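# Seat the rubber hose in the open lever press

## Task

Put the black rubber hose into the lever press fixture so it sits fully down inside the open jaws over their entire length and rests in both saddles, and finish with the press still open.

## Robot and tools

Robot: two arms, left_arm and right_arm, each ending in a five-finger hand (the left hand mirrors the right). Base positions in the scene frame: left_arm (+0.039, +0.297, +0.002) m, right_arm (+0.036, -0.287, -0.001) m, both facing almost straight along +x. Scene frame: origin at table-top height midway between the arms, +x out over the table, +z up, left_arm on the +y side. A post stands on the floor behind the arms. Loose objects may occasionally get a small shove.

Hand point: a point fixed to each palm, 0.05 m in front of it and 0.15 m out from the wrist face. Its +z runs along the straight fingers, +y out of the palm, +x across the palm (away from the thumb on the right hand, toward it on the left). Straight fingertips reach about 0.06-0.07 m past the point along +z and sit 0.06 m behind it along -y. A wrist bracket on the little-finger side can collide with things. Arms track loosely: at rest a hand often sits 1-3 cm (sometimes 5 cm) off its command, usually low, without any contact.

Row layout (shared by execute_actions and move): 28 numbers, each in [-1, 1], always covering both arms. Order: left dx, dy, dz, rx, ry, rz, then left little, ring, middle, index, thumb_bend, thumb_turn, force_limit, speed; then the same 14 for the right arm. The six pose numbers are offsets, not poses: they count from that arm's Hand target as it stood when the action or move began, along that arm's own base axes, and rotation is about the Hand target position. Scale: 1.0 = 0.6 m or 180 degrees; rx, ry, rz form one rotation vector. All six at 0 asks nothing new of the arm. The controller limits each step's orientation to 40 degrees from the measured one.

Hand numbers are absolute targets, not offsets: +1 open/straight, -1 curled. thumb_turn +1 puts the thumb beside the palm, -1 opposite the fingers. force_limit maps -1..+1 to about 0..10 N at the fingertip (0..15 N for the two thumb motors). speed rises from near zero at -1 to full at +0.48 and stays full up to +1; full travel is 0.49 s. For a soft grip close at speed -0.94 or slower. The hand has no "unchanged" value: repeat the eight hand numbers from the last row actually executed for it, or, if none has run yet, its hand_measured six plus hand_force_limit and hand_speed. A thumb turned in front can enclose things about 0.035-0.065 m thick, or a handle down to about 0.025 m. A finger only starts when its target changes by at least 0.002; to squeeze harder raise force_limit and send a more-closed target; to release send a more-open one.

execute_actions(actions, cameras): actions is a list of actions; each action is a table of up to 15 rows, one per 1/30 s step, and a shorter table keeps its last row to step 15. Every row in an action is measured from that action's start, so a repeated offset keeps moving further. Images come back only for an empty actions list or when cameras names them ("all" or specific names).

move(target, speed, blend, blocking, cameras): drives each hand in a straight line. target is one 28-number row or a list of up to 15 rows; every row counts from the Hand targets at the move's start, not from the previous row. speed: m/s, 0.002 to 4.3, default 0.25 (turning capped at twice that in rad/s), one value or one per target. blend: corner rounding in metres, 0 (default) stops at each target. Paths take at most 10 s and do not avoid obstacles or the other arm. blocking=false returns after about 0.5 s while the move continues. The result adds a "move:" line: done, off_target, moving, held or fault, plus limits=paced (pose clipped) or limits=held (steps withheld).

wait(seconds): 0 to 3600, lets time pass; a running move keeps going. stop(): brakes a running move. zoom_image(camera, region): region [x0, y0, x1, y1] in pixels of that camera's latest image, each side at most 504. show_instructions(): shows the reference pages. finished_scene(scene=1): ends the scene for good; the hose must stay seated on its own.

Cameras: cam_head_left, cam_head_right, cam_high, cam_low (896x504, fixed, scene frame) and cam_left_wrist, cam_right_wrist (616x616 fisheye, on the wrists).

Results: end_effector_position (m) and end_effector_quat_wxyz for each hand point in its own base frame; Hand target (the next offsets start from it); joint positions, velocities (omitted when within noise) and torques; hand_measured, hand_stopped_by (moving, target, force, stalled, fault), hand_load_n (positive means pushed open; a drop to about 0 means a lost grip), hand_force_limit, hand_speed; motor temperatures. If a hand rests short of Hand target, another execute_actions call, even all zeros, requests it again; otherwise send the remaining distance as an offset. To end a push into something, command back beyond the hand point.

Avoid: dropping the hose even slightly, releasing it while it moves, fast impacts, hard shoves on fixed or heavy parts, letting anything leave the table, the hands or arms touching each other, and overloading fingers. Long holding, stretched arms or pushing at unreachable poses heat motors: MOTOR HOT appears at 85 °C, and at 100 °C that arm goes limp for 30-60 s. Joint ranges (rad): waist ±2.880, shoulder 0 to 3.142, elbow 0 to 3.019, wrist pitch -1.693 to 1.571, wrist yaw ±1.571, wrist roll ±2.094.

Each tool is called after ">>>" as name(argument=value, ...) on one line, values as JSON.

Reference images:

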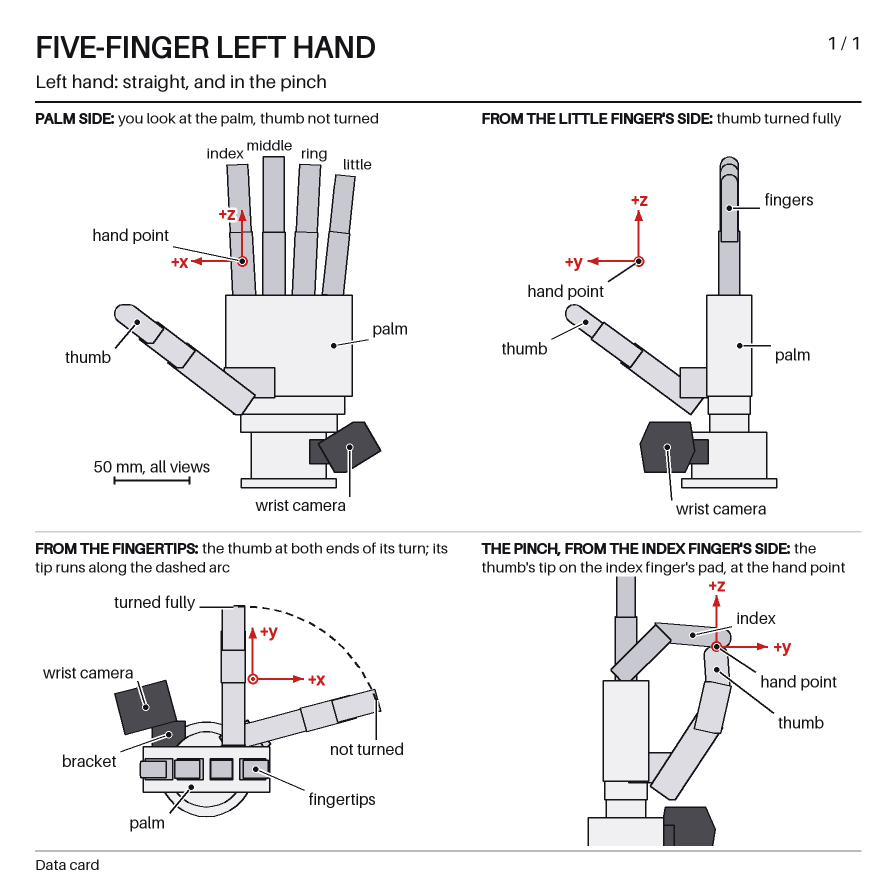

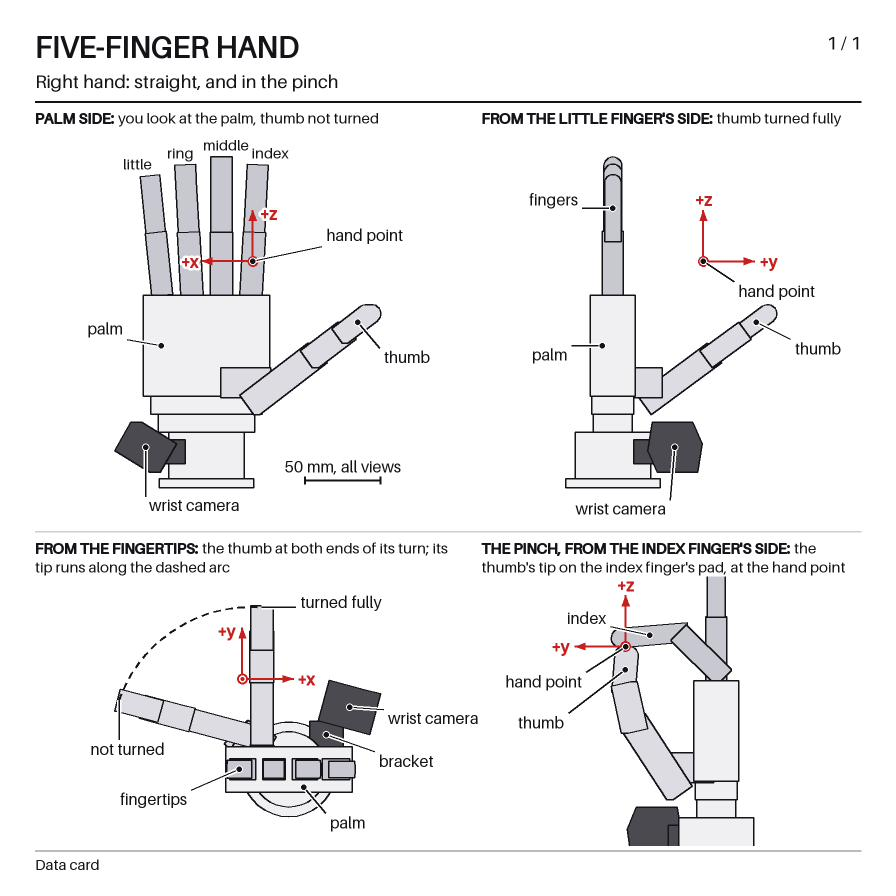

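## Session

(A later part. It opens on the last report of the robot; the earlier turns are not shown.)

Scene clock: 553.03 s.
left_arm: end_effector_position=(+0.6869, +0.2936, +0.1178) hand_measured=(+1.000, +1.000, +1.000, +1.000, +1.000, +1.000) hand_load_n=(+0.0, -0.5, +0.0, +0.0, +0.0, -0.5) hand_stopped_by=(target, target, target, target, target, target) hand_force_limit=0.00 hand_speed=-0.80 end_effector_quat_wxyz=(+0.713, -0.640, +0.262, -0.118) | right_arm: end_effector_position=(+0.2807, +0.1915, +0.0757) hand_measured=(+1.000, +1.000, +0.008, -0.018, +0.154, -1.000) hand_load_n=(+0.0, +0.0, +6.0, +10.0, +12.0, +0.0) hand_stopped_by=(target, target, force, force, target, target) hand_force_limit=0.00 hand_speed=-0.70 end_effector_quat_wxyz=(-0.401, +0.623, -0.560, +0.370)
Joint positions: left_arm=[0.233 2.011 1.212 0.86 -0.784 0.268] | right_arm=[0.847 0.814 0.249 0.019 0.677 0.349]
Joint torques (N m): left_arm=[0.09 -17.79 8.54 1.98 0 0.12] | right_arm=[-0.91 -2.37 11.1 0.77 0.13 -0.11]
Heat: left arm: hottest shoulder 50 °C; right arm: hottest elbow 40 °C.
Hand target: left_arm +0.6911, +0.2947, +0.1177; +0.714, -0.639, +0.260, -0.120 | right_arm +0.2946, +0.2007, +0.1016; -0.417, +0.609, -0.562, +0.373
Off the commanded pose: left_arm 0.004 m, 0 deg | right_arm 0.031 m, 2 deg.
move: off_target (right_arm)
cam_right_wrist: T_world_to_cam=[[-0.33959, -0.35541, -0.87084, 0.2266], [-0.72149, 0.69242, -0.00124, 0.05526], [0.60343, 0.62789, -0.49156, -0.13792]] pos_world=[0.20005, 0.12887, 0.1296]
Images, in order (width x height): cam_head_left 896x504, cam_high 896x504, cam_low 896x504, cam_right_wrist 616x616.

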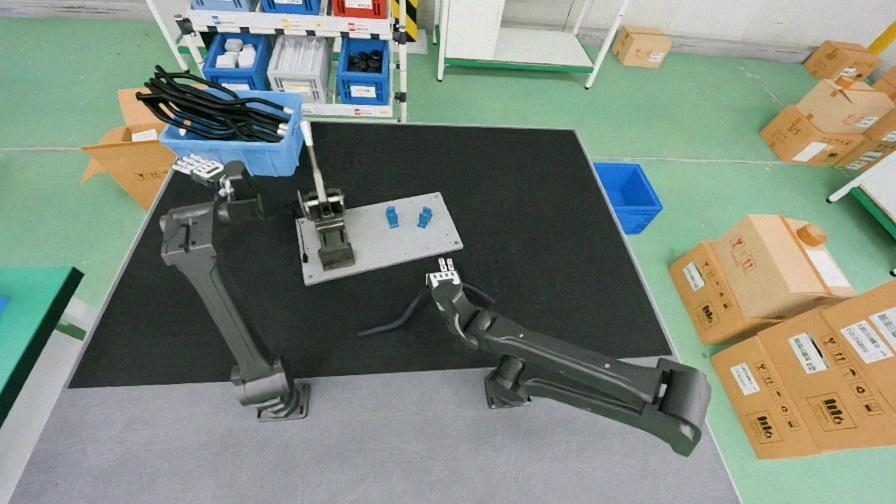

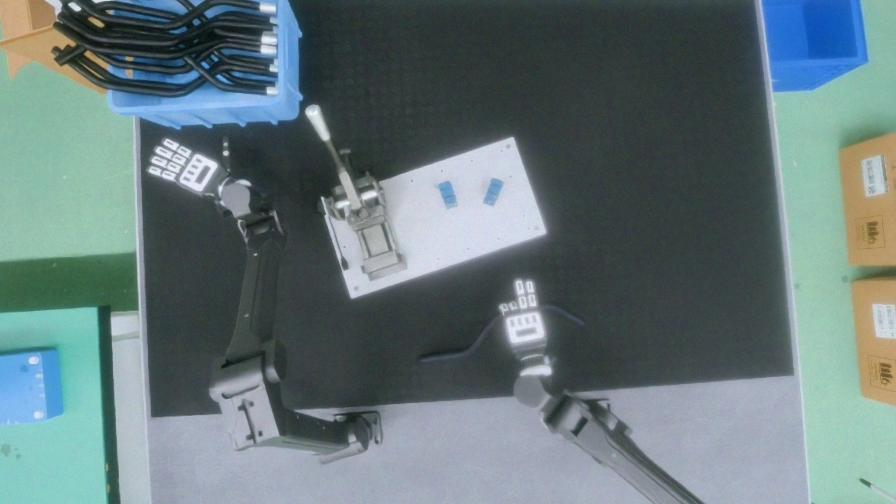

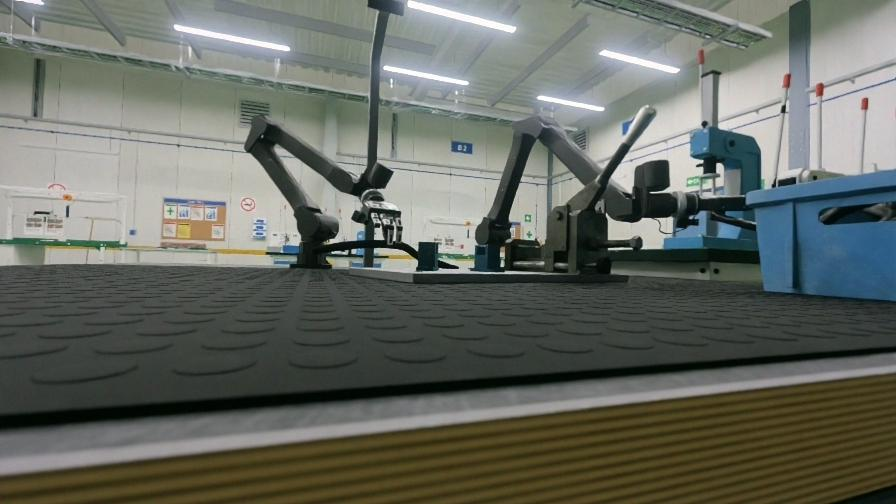

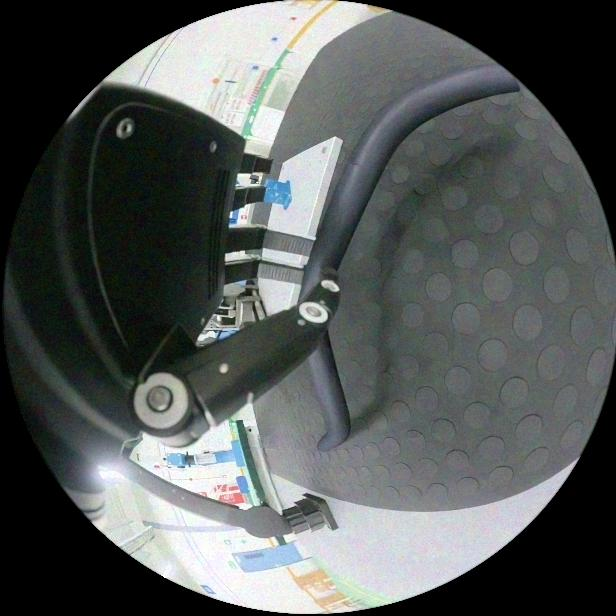

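>>> move(target=[0,0,0,0,0,0,1,1,1,1,1,1,0,-0.8,0.05,0,0.18,0,0,0,1,1,-0.3,-0.3,0.15,-1,0,-0.7], cameras=["cam_right_wrist","cam_high","cam_head_left","cam_low"], speed=0.08)

>>> zoom_image(camera="cam_head_left", region=[340, 200, 520, 360])

>>> zoom_image(camera="cam_low", region=[200, 120, 560, 300])

>>> zoom_image(camera="cam_high", region=[400, 240, 620, 400])

Scene clock: 563.40 s.
left_arm: end_effector_position=(+0.6869, +0.2936, +0.1178) hand_measured=(+1.000, +1.000, +1.000, +1.000, +1.000, +1.000) hand_load_n=(+0.0, +0.0, +0.0, +0.0, +0.0, -0.5) hand_stopped_by=(target, target, target, target, target, target) hand_force_limit=0.00 hand_speed=-0.80 end_effector_quat_wxyz=(+0.713, -0.640, +0.262, -0.118) | right_arm: end_effector_position=(+0.3134, +0.1969, +0.1769) hand_measured=(+1.000, +1.000, +0.008, -0.018, +0.154, -1.000) hand_load_n=(+0.0, +0.0, +6.0, +10.0, +12.0, +0.5) hand_stopped_by=(target, target, force, force, target, target) hand_force_limit=0.00 hand_speed=-0.70 end_effector_quat_wxyz=(-0.398, +0.625, -0.561, +0.368)
Joint positions: left_arm=[0.233 2.011 1.212 0.86 -0.784 0.268] | right_arm=[0.75 0.743 0.511 -0.287 0.591 0.293]
Joint torques (N m): left_arm=[-0.21 -17.55 8.47 1.96 0 0.11] | right_arm=[-0.91 -2.9 12.48 0.88 0.09 -0.11]
Heat: left arm: hottest shoulder 50 °C; right arm: hottest elbow 40 °C.
Hand target: left_arm +0.6911, +0.2947, +0.1177; +0.714, -0.639, +0.260, -0.120 | right_arm +0.3245, +0.2007, +0.2095; -0.417, +0.610, -0.562, +0.373
Off the commanded pose: left_arm 0.004 m, 0 deg | right_arm 0.035 m, 3 deg.
move: off_target (right_arm)
cam_right_wrist: T_world_to_cam=[[-0.34633, -0.35782, -0.86719, 0.32967], [-0.72197, 0.69192, 0.00284, 0.07484], [0.59901, 0.62706, -0.49797, -0.10858]] pos_world=[0.23325, 0.13427, 0.23161]
Images, in order (width x height): cam_head_left 896x504, cam_high 896x504, cam_low 896x504, cam_right_wrist 616x616.

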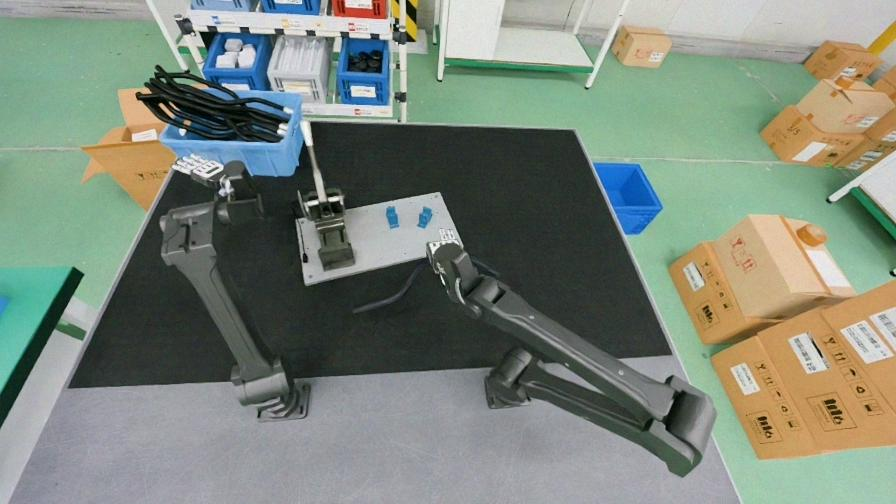

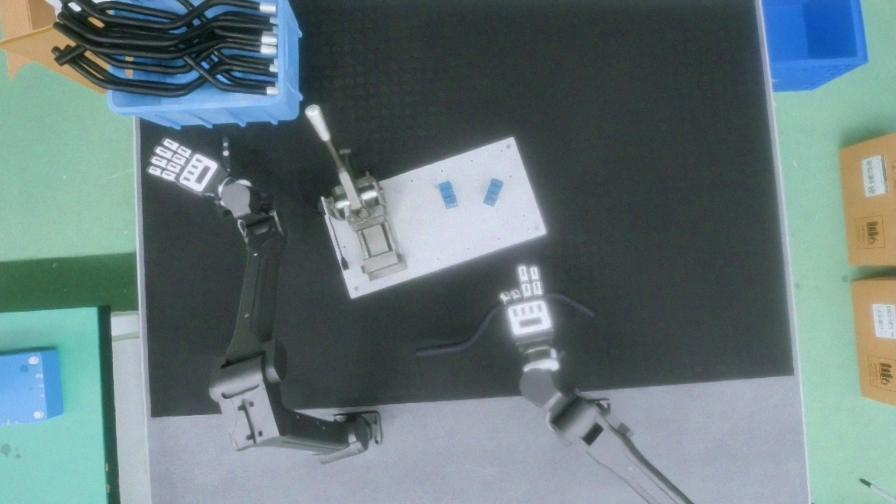

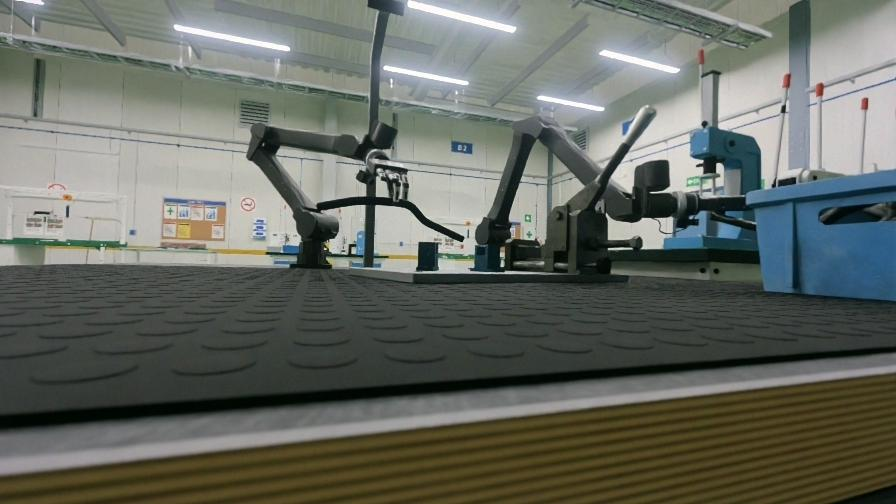

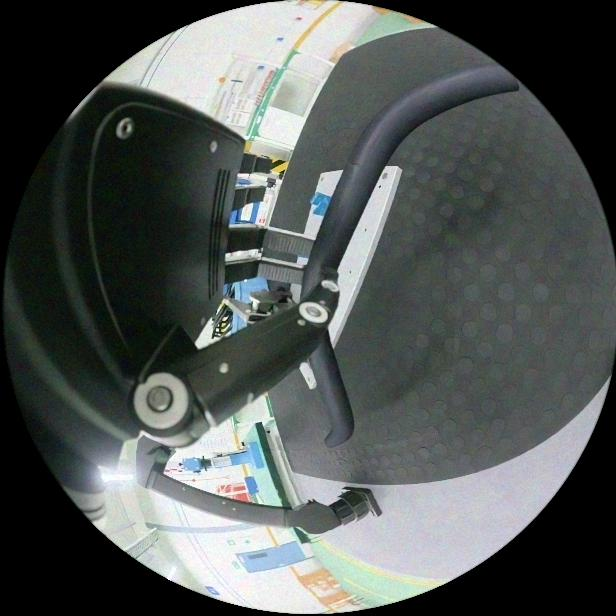

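Scaled by 2.800 from the camera's image (finer frame: 1280x720).

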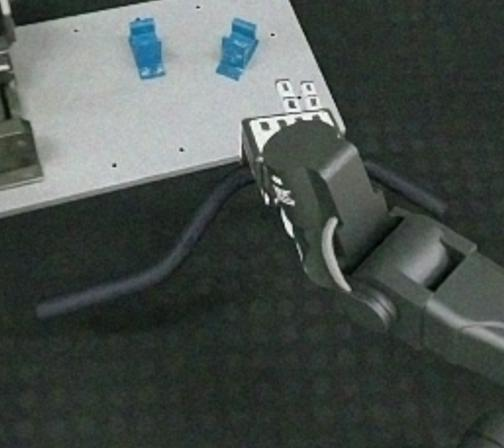

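Scaled by 1.400 from the camera's image (finer frame: 1280x720).

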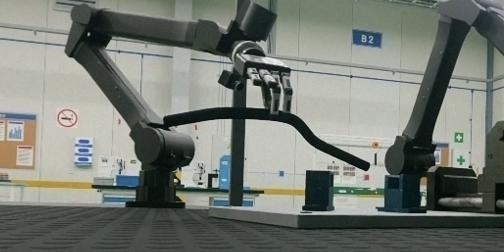

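Scaled by 2.291 from the camera's image (finer frame: 1280x720).

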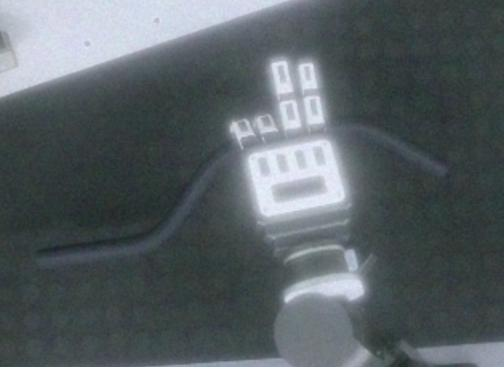

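>>> move(target=[-0.5485,-0.3978,0.2205,-0.1676,0.1547,-0.2907,1,1,1,1,1,1,0,-0.8,0,0,0,0,0,0,1,1,-0.3,-0.3,0.15,-1,0,-0.7], cameras=["cam_left_wrist","cam_high","cam_head_left"], speed=0.25)

>>> zoom_image(camera="cam_left_wrist", region=[150, 200, 450, 500])

Scene clock: 648.70 s.
left_arm: end_effector_position=(+0.3557, +0.0495, +0.2282) hand_measured=(+1.000, +1.000, +1.000, +1.000, +1.000, +1.000) hand_load_n=(+0.0, -0.5, +0.0, -0.5, +0.0, +0.0) hand_stopped_by=(target, target, target, target, target, target) hand_force_limit=0.00 hand_speed=-0.80 end_effector_quat_wxyz=(-0.310, +0.635, -0.630, +0.322) | right_arm: end_effector_position=(+0.3134, +0.1969, +0.1769) hand_measured=(+1.000, +1.000, +0.008, -0.018, +0.154, -1.000) hand_load_n=(+0.0, +0.0, +6.0, +10.0, +12.0, +0.5) hand_stopped_by=(target, target, force, force, target, target) hand_force_limit=0.00 hand_speed=-0.70 end_effector_quat_wxyz=(-0.398, +0.625, -0.561, +0.368)
Joint positions: left_arm=[0.341 0.814 0.778 -0.639 0.282 0.196] | right_arm=[0.75 0.743 0.511 -0.287 0.591 0.293]
Joint torques (N m): left_arm=[0.67 -4.07 13.14 1.37 0.23 0.21] | right_arm=[-0.85 -2.96 12.49 0.8 0.09 -0.1]
Motor temperatures (°C): left_arm=[28 50 40 30 27 24] | right_arm=[33 33 46 26 30 28]
Heat: left arm: hottest shoulder 50 °C; right arm: hottest elbow 46 °C.
Hand target: left_arm +0.3620, +0.0560, +0.2501; -0.327, +0.627, -0.628, +0.326 | right_arm +0.3245, +0.2007, +0.2095; -0.417, +0.610, -0.562, +0.373
Off the commanded pose: left_arm 0.024 m, 2 deg | right_arm 0.035 m, 3 deg.
move: off_target (left_arm)
cam_left_wrist: T_world_to_cam=[[0.56411, -0.29598, 0.77083, -0.35975], [-0.47725, -0.87869, 0.01187, 0.23171], [0.6738, -0.37457, -0.63694, 0.03801]] pos_world=[0.28791, 0.11136, 0.29877]
Images, in order (width x height): cam_head_left 896x504, cam_high 896x504, cam_left_wrist 616x616.

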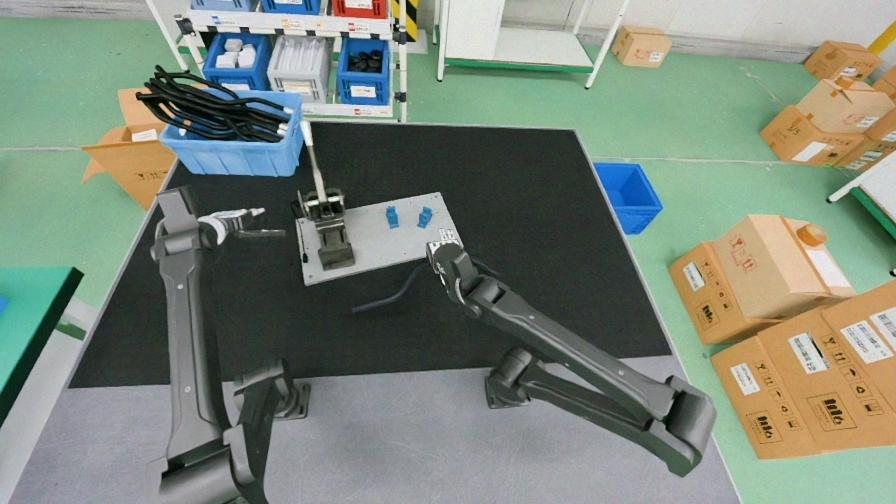

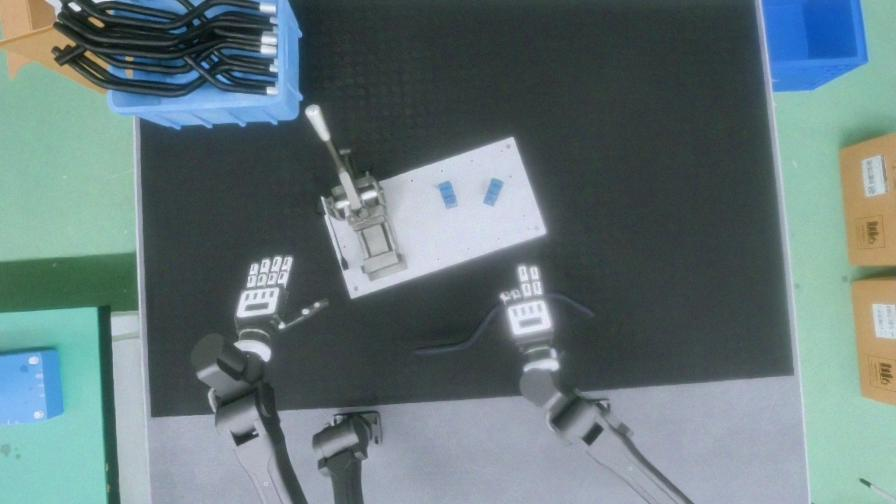

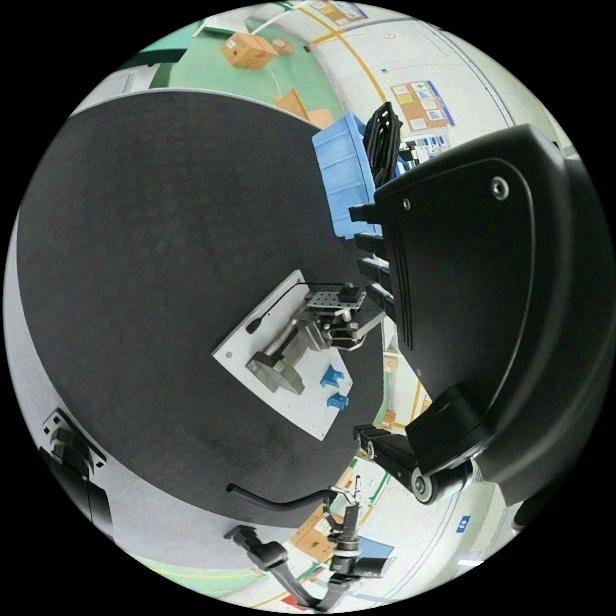

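Scaled by 1.680 from the camera's image (finer frame: 880x880).

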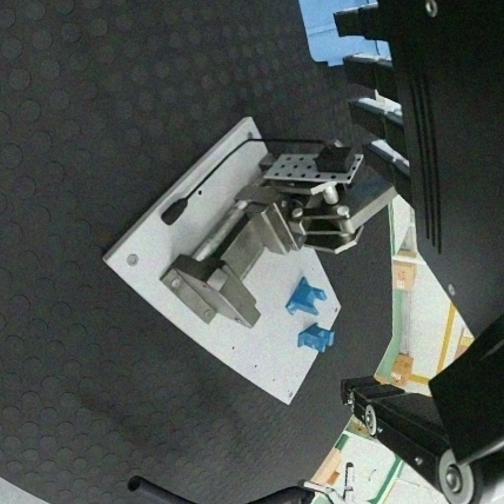

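>>> zoom_image(camera="cam_left_wrist", region=[210, 260, 370, 420])

Scaled by 3.150 from the camera's image (finer frame: 880x880).

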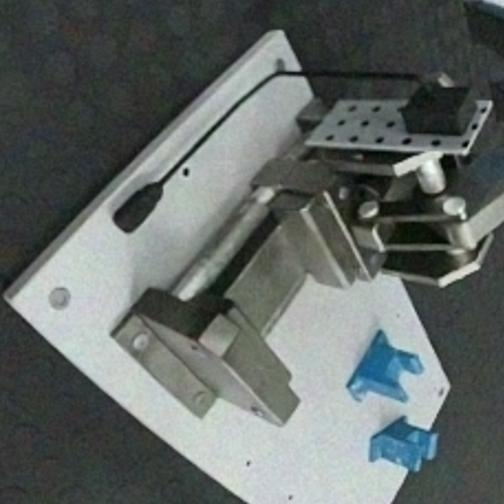

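>>> move(target=[[0,0.14,0,0,0,0,1,1,1,1,1,1,0,-0.8,0.03,0.02,0.09,0,0,0,1,1,-0.3,-0.3,0.15,-1,0,-0.7],[0,0.14,0,0,0,0,1,1,1,1,1,1,0,-0.8,0.3925,0.2405,0.1008,0.0137,-0.0879,0.0417,1,1,-0.3,-0.3,0.15,-1,0,-0.7]], cameras=["cam_left_wrist","cam_right_wrist","cam_high","cam_head_left","cam_low"], speed=0.12, blend=0.03)

>>> zoom_image(camera="cam_low", region=[300, 80, 700, 300])

>>> zoom_image(camera="cam_high", region=[320, 100, 560, 300])

>>> zoom_image(camera="cam_left_wrist", region=[180, 240, 430, 490])

Scene clock: 685.17 s.
left_arm: end_effector_position=(+0.3538, +0.1299, +0.2313) hand_measured=(+1.000, +1.000, +1.000, +1.000, +1.000, +1.000) hand_load_n=(+0.0, +0.0, +0.0, +0.0, +0.0, -0.5) hand_stopped_by=(target, target, target, target, target, target) hand_force_limit=0.00 hand_speed=-0.80 end_effector_quat_wxyz=(-0.313, +0.634, -0.627, +0.326) | right_arm: end_effector_position=(+0.5383, +0.3397, +0.2365) hand_measured=(+1.000, +1.000, +0.008, -0.018, +0.154, -1.000) hand_load_n=(+0.0, +0.0, +6.0, +10.0, +12.0, +0.5) hand_stopped_by=(target, target, force, force, target, target) hand_force_limit=0.00 hand_speed=-0.70 end_effector_quat_wxyz=(-0.504, +0.602, -0.471, +0.402)
Joint positions: left_arm=[0.616 0.928 0.848 -0.656 0.496 0.381] | right_arm=[0.629 1.447 0.98 0.283 0.389 0.061]
Joint torques (N m): left_arm=[0.67 -4.31 13.46 1.2 0.34 0.25] | right_arm=[-0.91 -11.46 12.18 2.29 -0.07 -0.1]
Motor temperatures (°C): left_arm=[28 43 44 30 27 24] | right_arm=[33 32 48 26 30 27]
Heat: left arm: hottest elbow 44 °C; right arm: hottest elbow 48 °C.
Hand target: left_arm +0.3620, +0.1400, +0.2500; -0.327, +0.627, -0.627, +0.326 | right_arm +0.5601, +0.3449, +0.2700; -0.526, +0.579, -0.466, +0.413
Off the commanded pose: left_arm 0.023 m, 2 deg | right_arm 0.040 m, 4 deg.
move: off_target (left_arm, right_arm)
cam_left_wrist: T_world_to_cam=[[0.5556, -0.29331, 0.77799, -0.33621], [-0.4763, -0.87924, 0.00866, 0.30188], [0.6815, -0.37537, -0.62821, 0.06673]] pos_world=[0.28511, 0.19186, 0.30087]
cam_right_wrist: T_world_to_cam=[[-0.07, -0.34387, -0.93641, 0.37329], [-0.79202, 0.58986, -0.1574, 0.24845], [0.60647, 0.73063, -0.31364, -0.38604]] pos_world=[0.45703, 0.26386, 0.26758]
Images, in order (width x height): cam_head_left 896x504, cam_high 896x504, cam_low 896x504, cam_left_wrist 616x616, cam_right_wrist 616x616.

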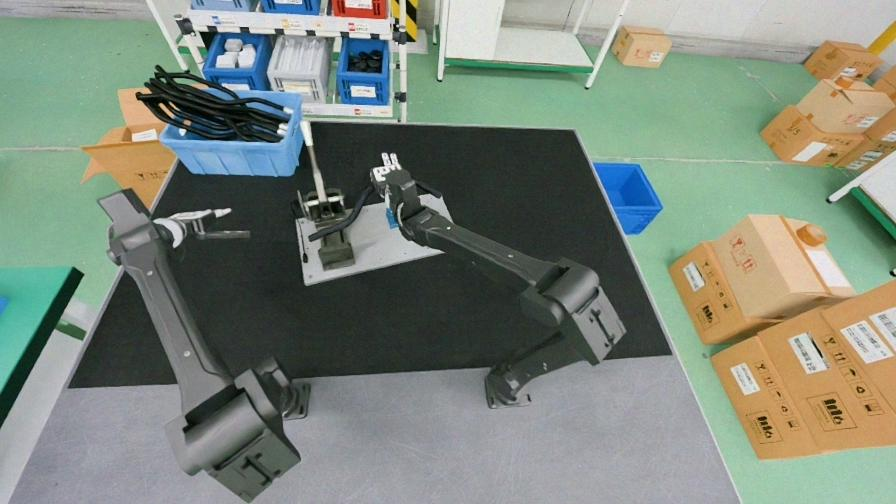

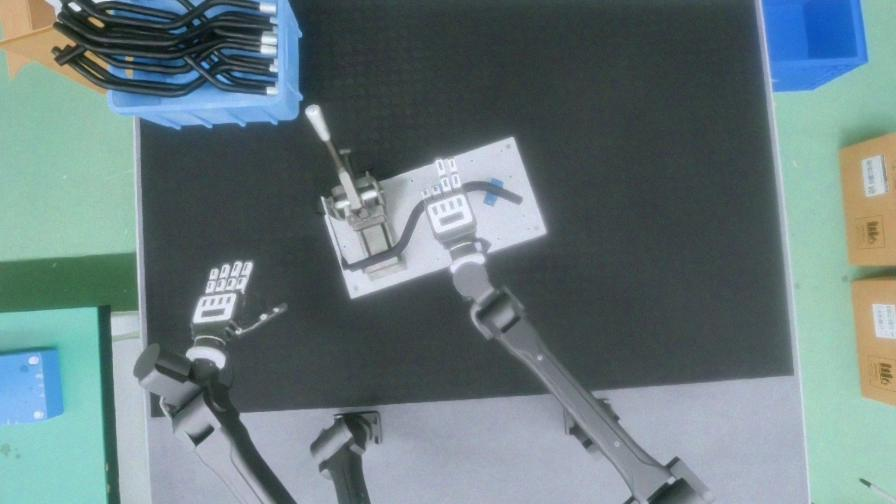

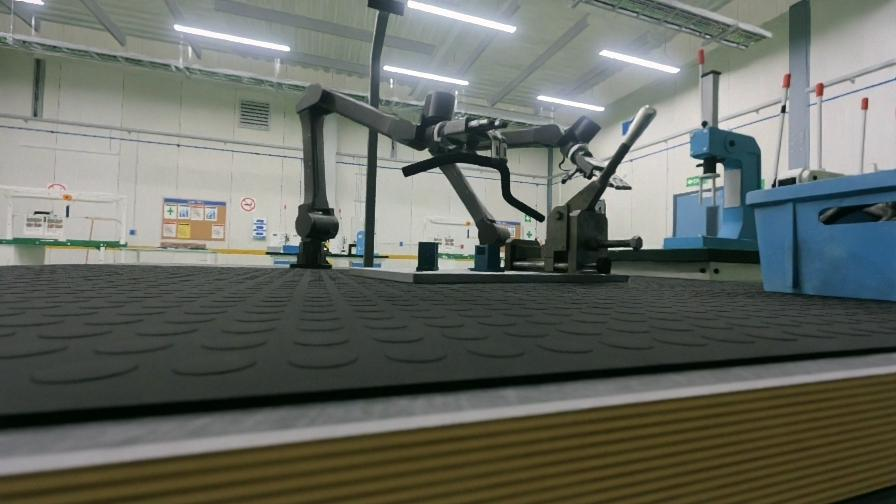

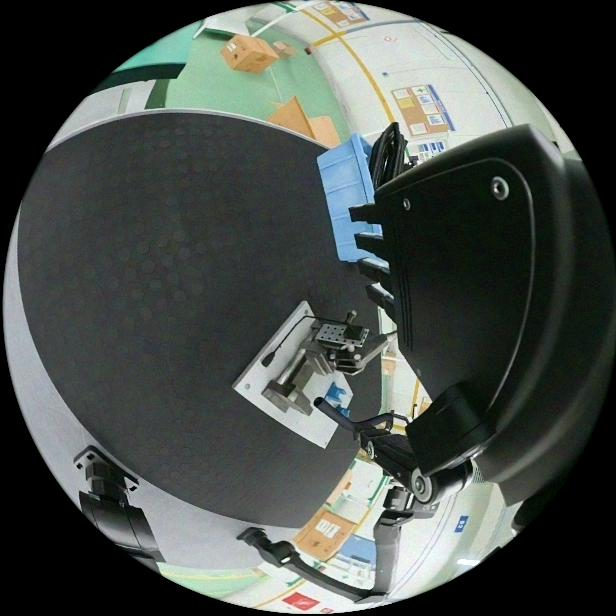

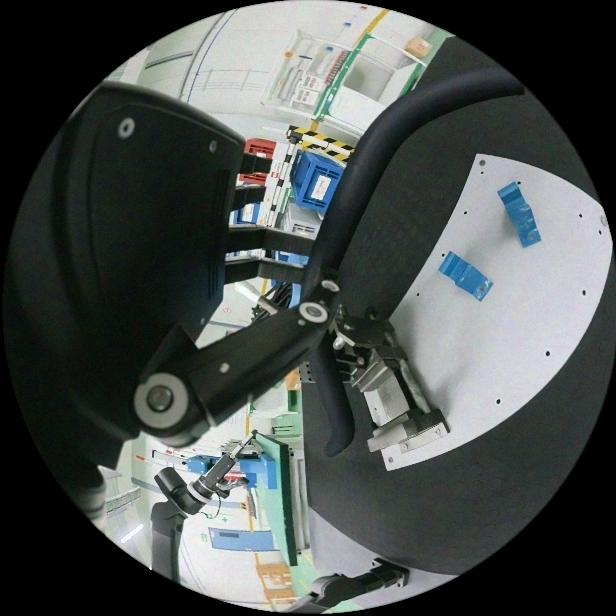

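Scaled by 1.260 from the camera's image (finer frame: 1280x720).

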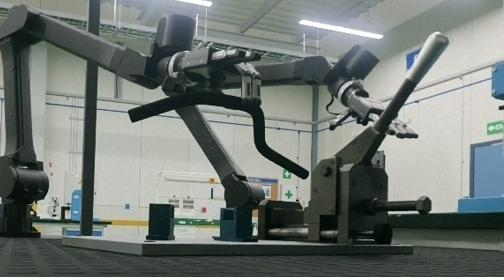

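Scaled by 2.100 from the camera's image (finer frame: 1280x720).

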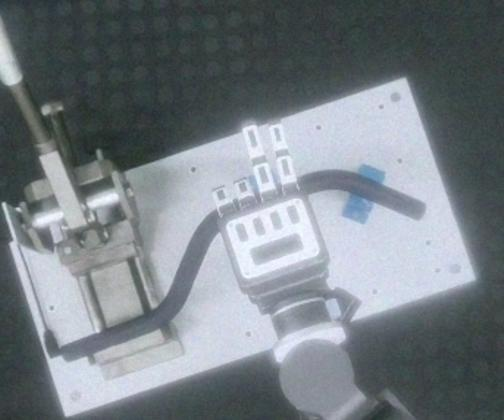

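Scaled by 2.016 from the camera's image (finer frame: 880x880).

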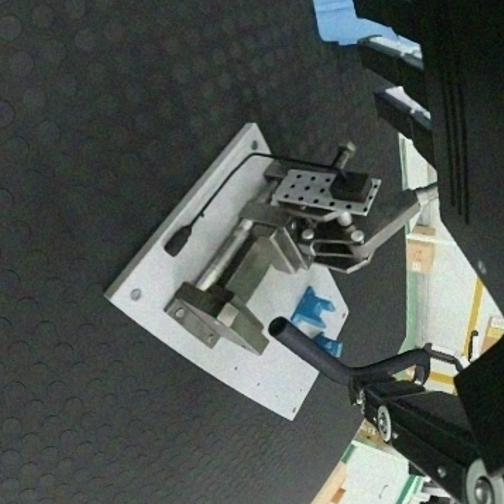

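>>> zoom_image(camera="cam_right_wrist", region=[400, 150, 580, 330])

>>> zoom_image(camera="cam_right_wrist", region=[310, 290, 480, 460])

Scaled by 2.800 from the camera's image (finer frame: 880x880).

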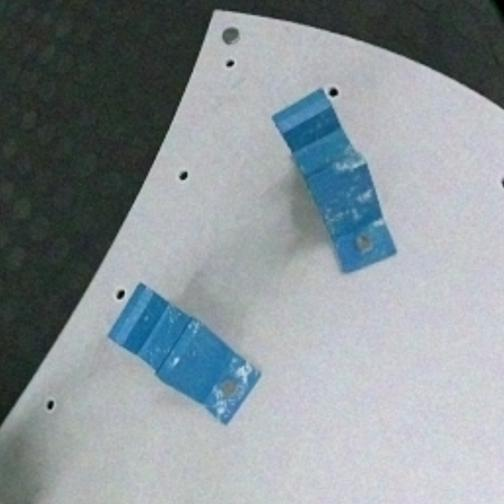

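Scaled by 2.965 from the camera's image (finer frame: 880x880).

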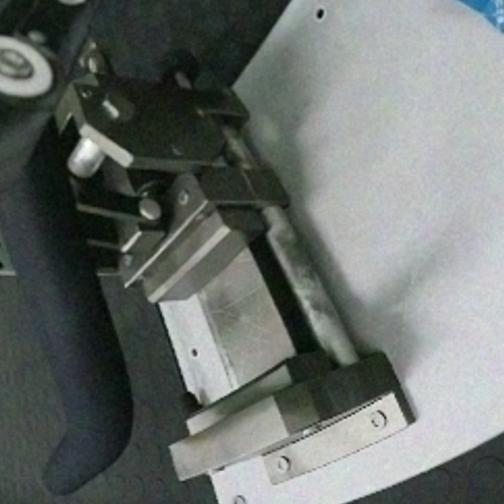

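>>> zoom_image(camera="cam_low", region=[405, 225, 525, 285])

>>> zoom_image(camera="cam_low", region=[490, 215, 610, 285])

>>> zoom_image(camera="cam_left_wrist", region=[230, 300, 360, 430])

Scaled by 4.200 from the camera's image (finer frame: 1280x720).

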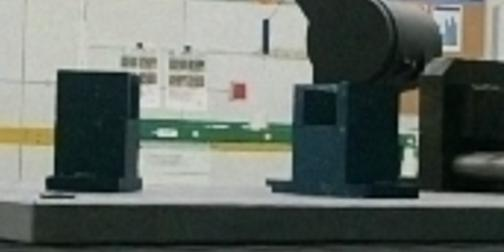

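Scaled by 4.200 from the camera's image (finer frame: 1280x720).

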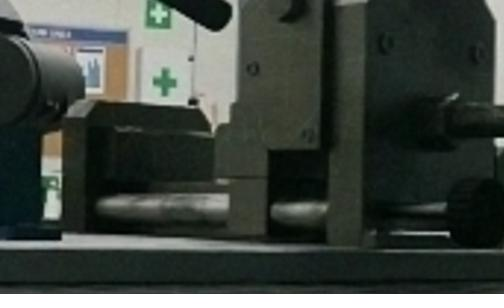

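Scaled by 3.877 from the camera's image (finer frame: 880x880).

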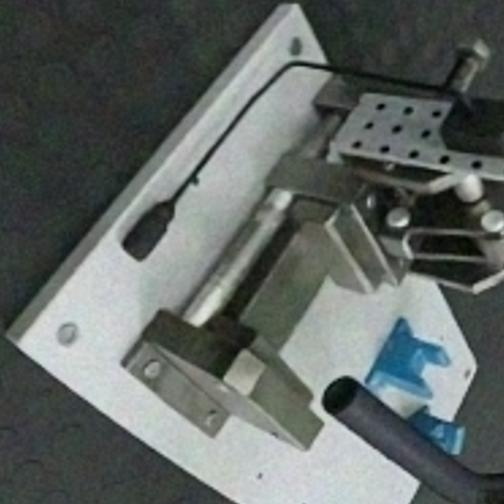

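>>> move(target=[0,0,0,0,0,0,1,1,1,1,1,1,0,-0.8,0.043,0.0,-0.033,0,0,0,1,1,-0.3,-0.3,0.15,-1,0,-0.7], cameras=["cam_left_wrist","cam_right_wrist","cam_high","cam_head_left","cam_low"], speed=0.08)

>>> zoom_image(camera="cam_low", region=[370, 100, 620, 290])

>>> zoom_image(camera="cam_high", region=[320, 120, 540, 300])

>>> zoom_image(camera="cam_left_wrist", region=[230, 300, 400, 470])

>>> zoom_image(camera="cam_head_left", region=[280, 150, 480, 290])

Scene clock: 837.73 s.
left_arm: end_effector_position=(+0.3538, +0.1299, +0.2313) hand_measured=(+1.000, +1.000, +1.000, +1.000, +1.000, +1.000) hand_load_n=(+0.0, +0.0, +0.0, -0.5, -0.5, +0.0) hand_stopped_by=(target, target, target, target, target, target) hand_force_limit=0.00 hand_speed=-0.80 end_effector_quat_wxyz=(-0.313, +0.634, -0.627, +0.326) | right_arm: end_effector_position=(+0.5643, +0.3386, +0.2164) hand_measured=(+1.000, +1.000, +0.008, -0.018, +0.154, -1.000) hand_load_n=(+0.0, +0.0, +6.0, +10.0, +11.5, +0.5) hand_stopped_by=(target, target, force, force, target, target) hand_force_limit=0.00 hand_speed=-0.70 end_effector_quat_wxyz=(-0.503, +0.602, -0.473, +0.402)
Joint positions: left_arm=[0.616 0.928 0.848 -0.656 0.496 0.381] | right_arm=[0.596 1.525 1.007 0.333 0.359 0.057]
Joint torques (N m): left_arm=[0.38 -3.96 13.45 1.28 0.35 0.26] | right_arm=[-0.67 -12.63 11.85 2.36 -0.07 -0.1]
Motor temperatures (°C): left_arm=[27 36 55 29 26 24] | right_arm=[32 34 53 27 30 27]
Heat: left arm: hottest elbow 55 °C; right arm: hottest elbow 53 °C.
Hand target: left_arm +0.3620, +0.1400, +0.2500; -0.327, +0.627, -0.627, +0.326 | right_arm +0.5859, +0.3449, +0.2501; -0.526, +0.579, -0.466, +0.413
Off the commanded pose: left_arm 0.023 m, 2 deg | right_arm 0.041 m, 4 deg.
move: off_target (right_arm)
cam_left_wrist: T_world_to_cam=[[0.5556, -0.29331, 0.77799, -0.33621], [-0.4763, -0.87924, 0.00866, 0.30188], [0.6815, -0.37537, -0.62821, 0.06673]] pos_world=[0.28511, 0.19186, 0.30087]
cam_right_wrist: T_world_to_cam=[[-0.0733, -0.3437, -0.93621, 0.35763], [-0.79079, 0.59203, -0.15543, 0.26469], [0.60769, 0.72895, -0.31519, -0.40696]] pos_world=[0.48283, 0.26286, 0.24769]
Images, in order (width x height): cam_head_left 896x504, cam_high 896x504, cam_low 896x504, cam_left_wrist 616x616, cam_right_wrist 616x616.

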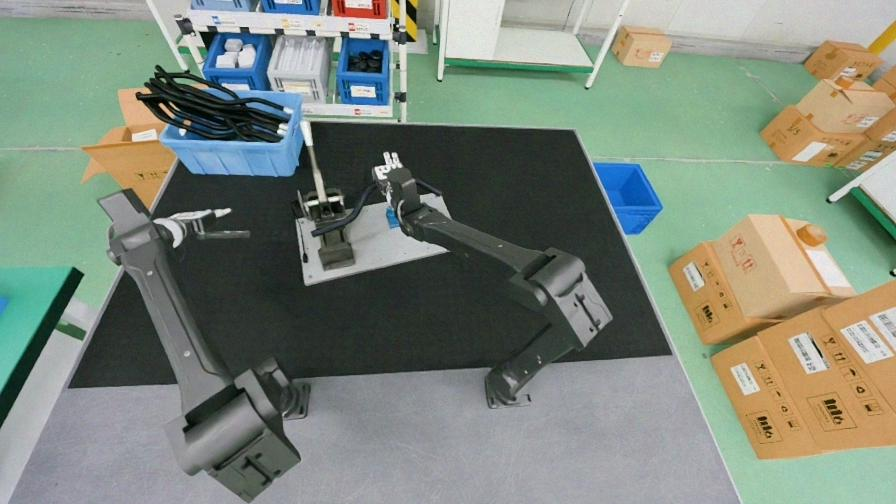

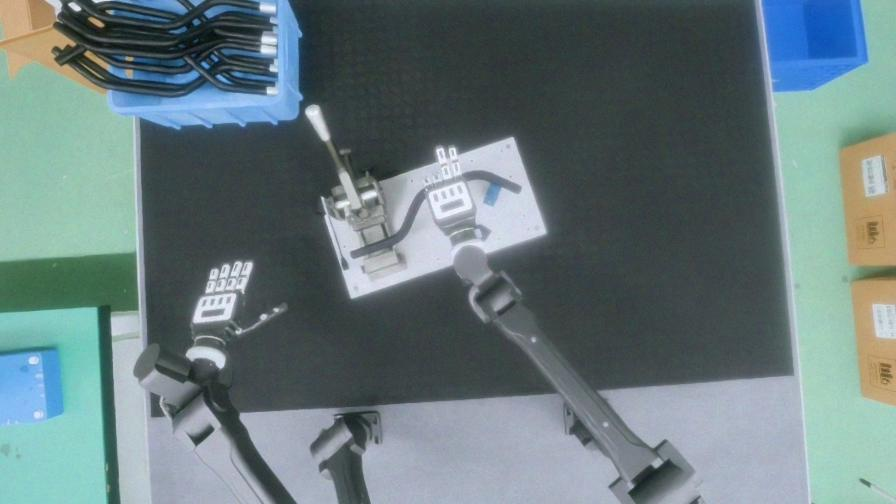

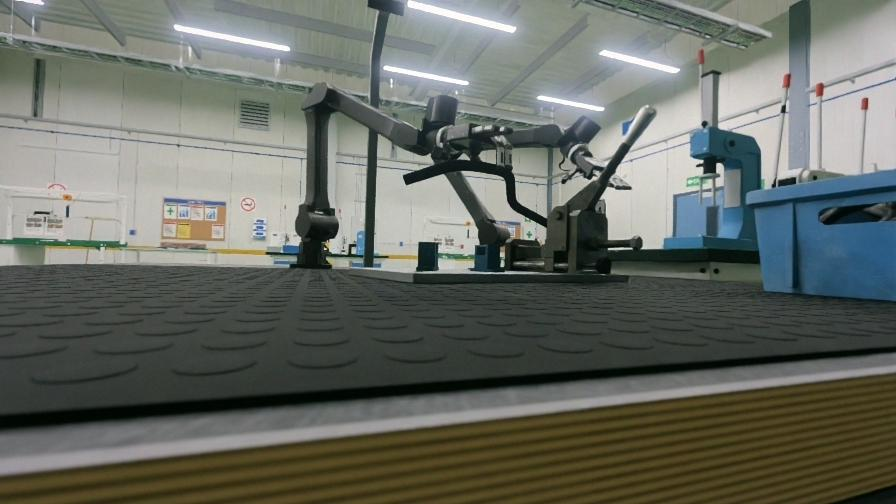

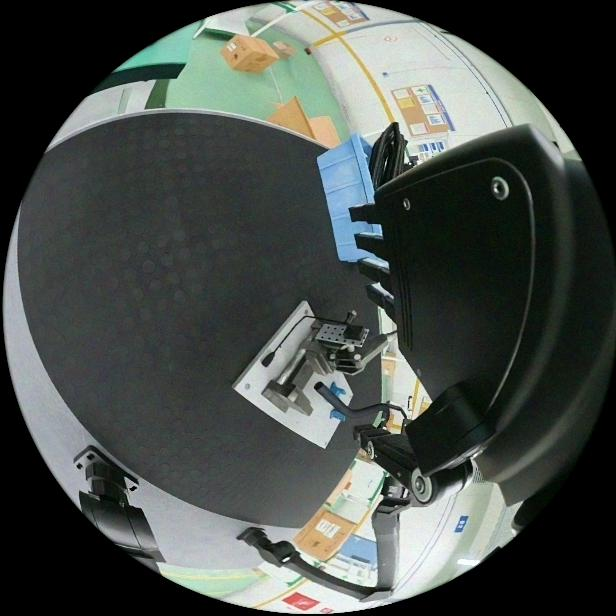

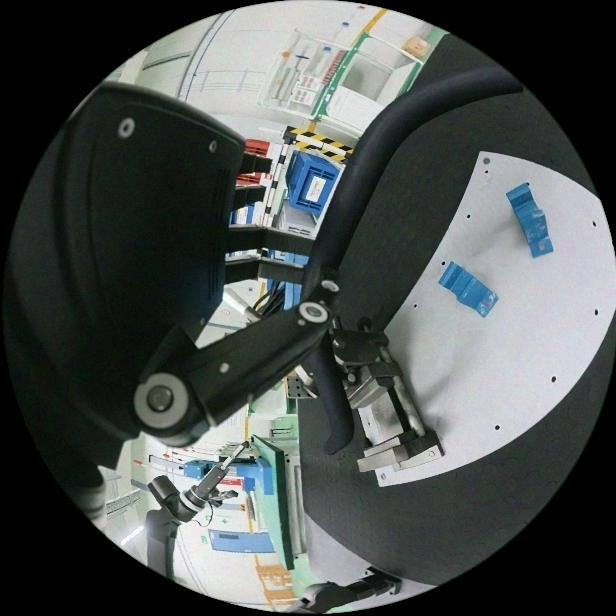

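Scaled by 2.016 from the camera's image (finer frame: 1280x720).

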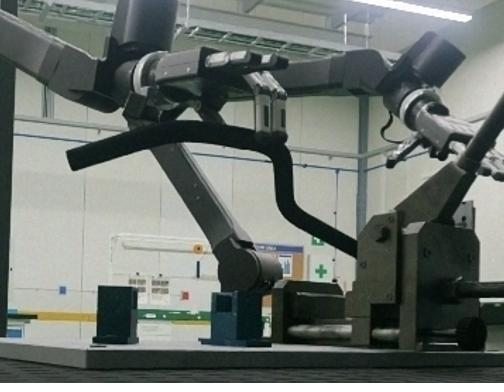

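Scaled by 2.291 from the camera's image (finer frame: 1280x720).

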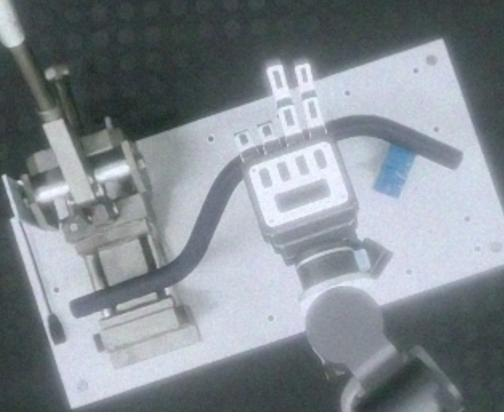

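Scaled by 2.965 from the camera's image (finer frame: 880x880).

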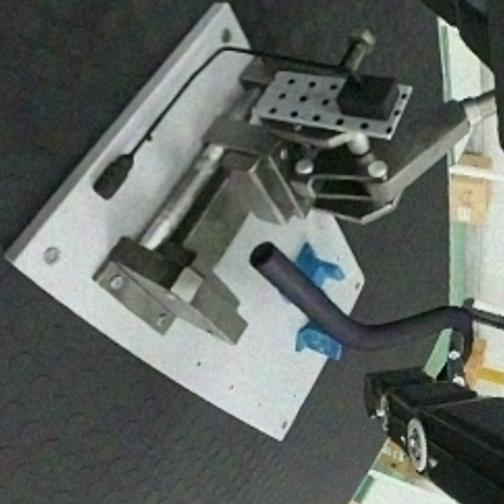

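Scaled by 2.520 from the camera's image (finer frame: 1280x720).

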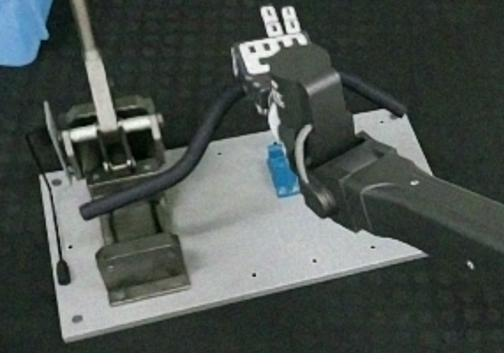

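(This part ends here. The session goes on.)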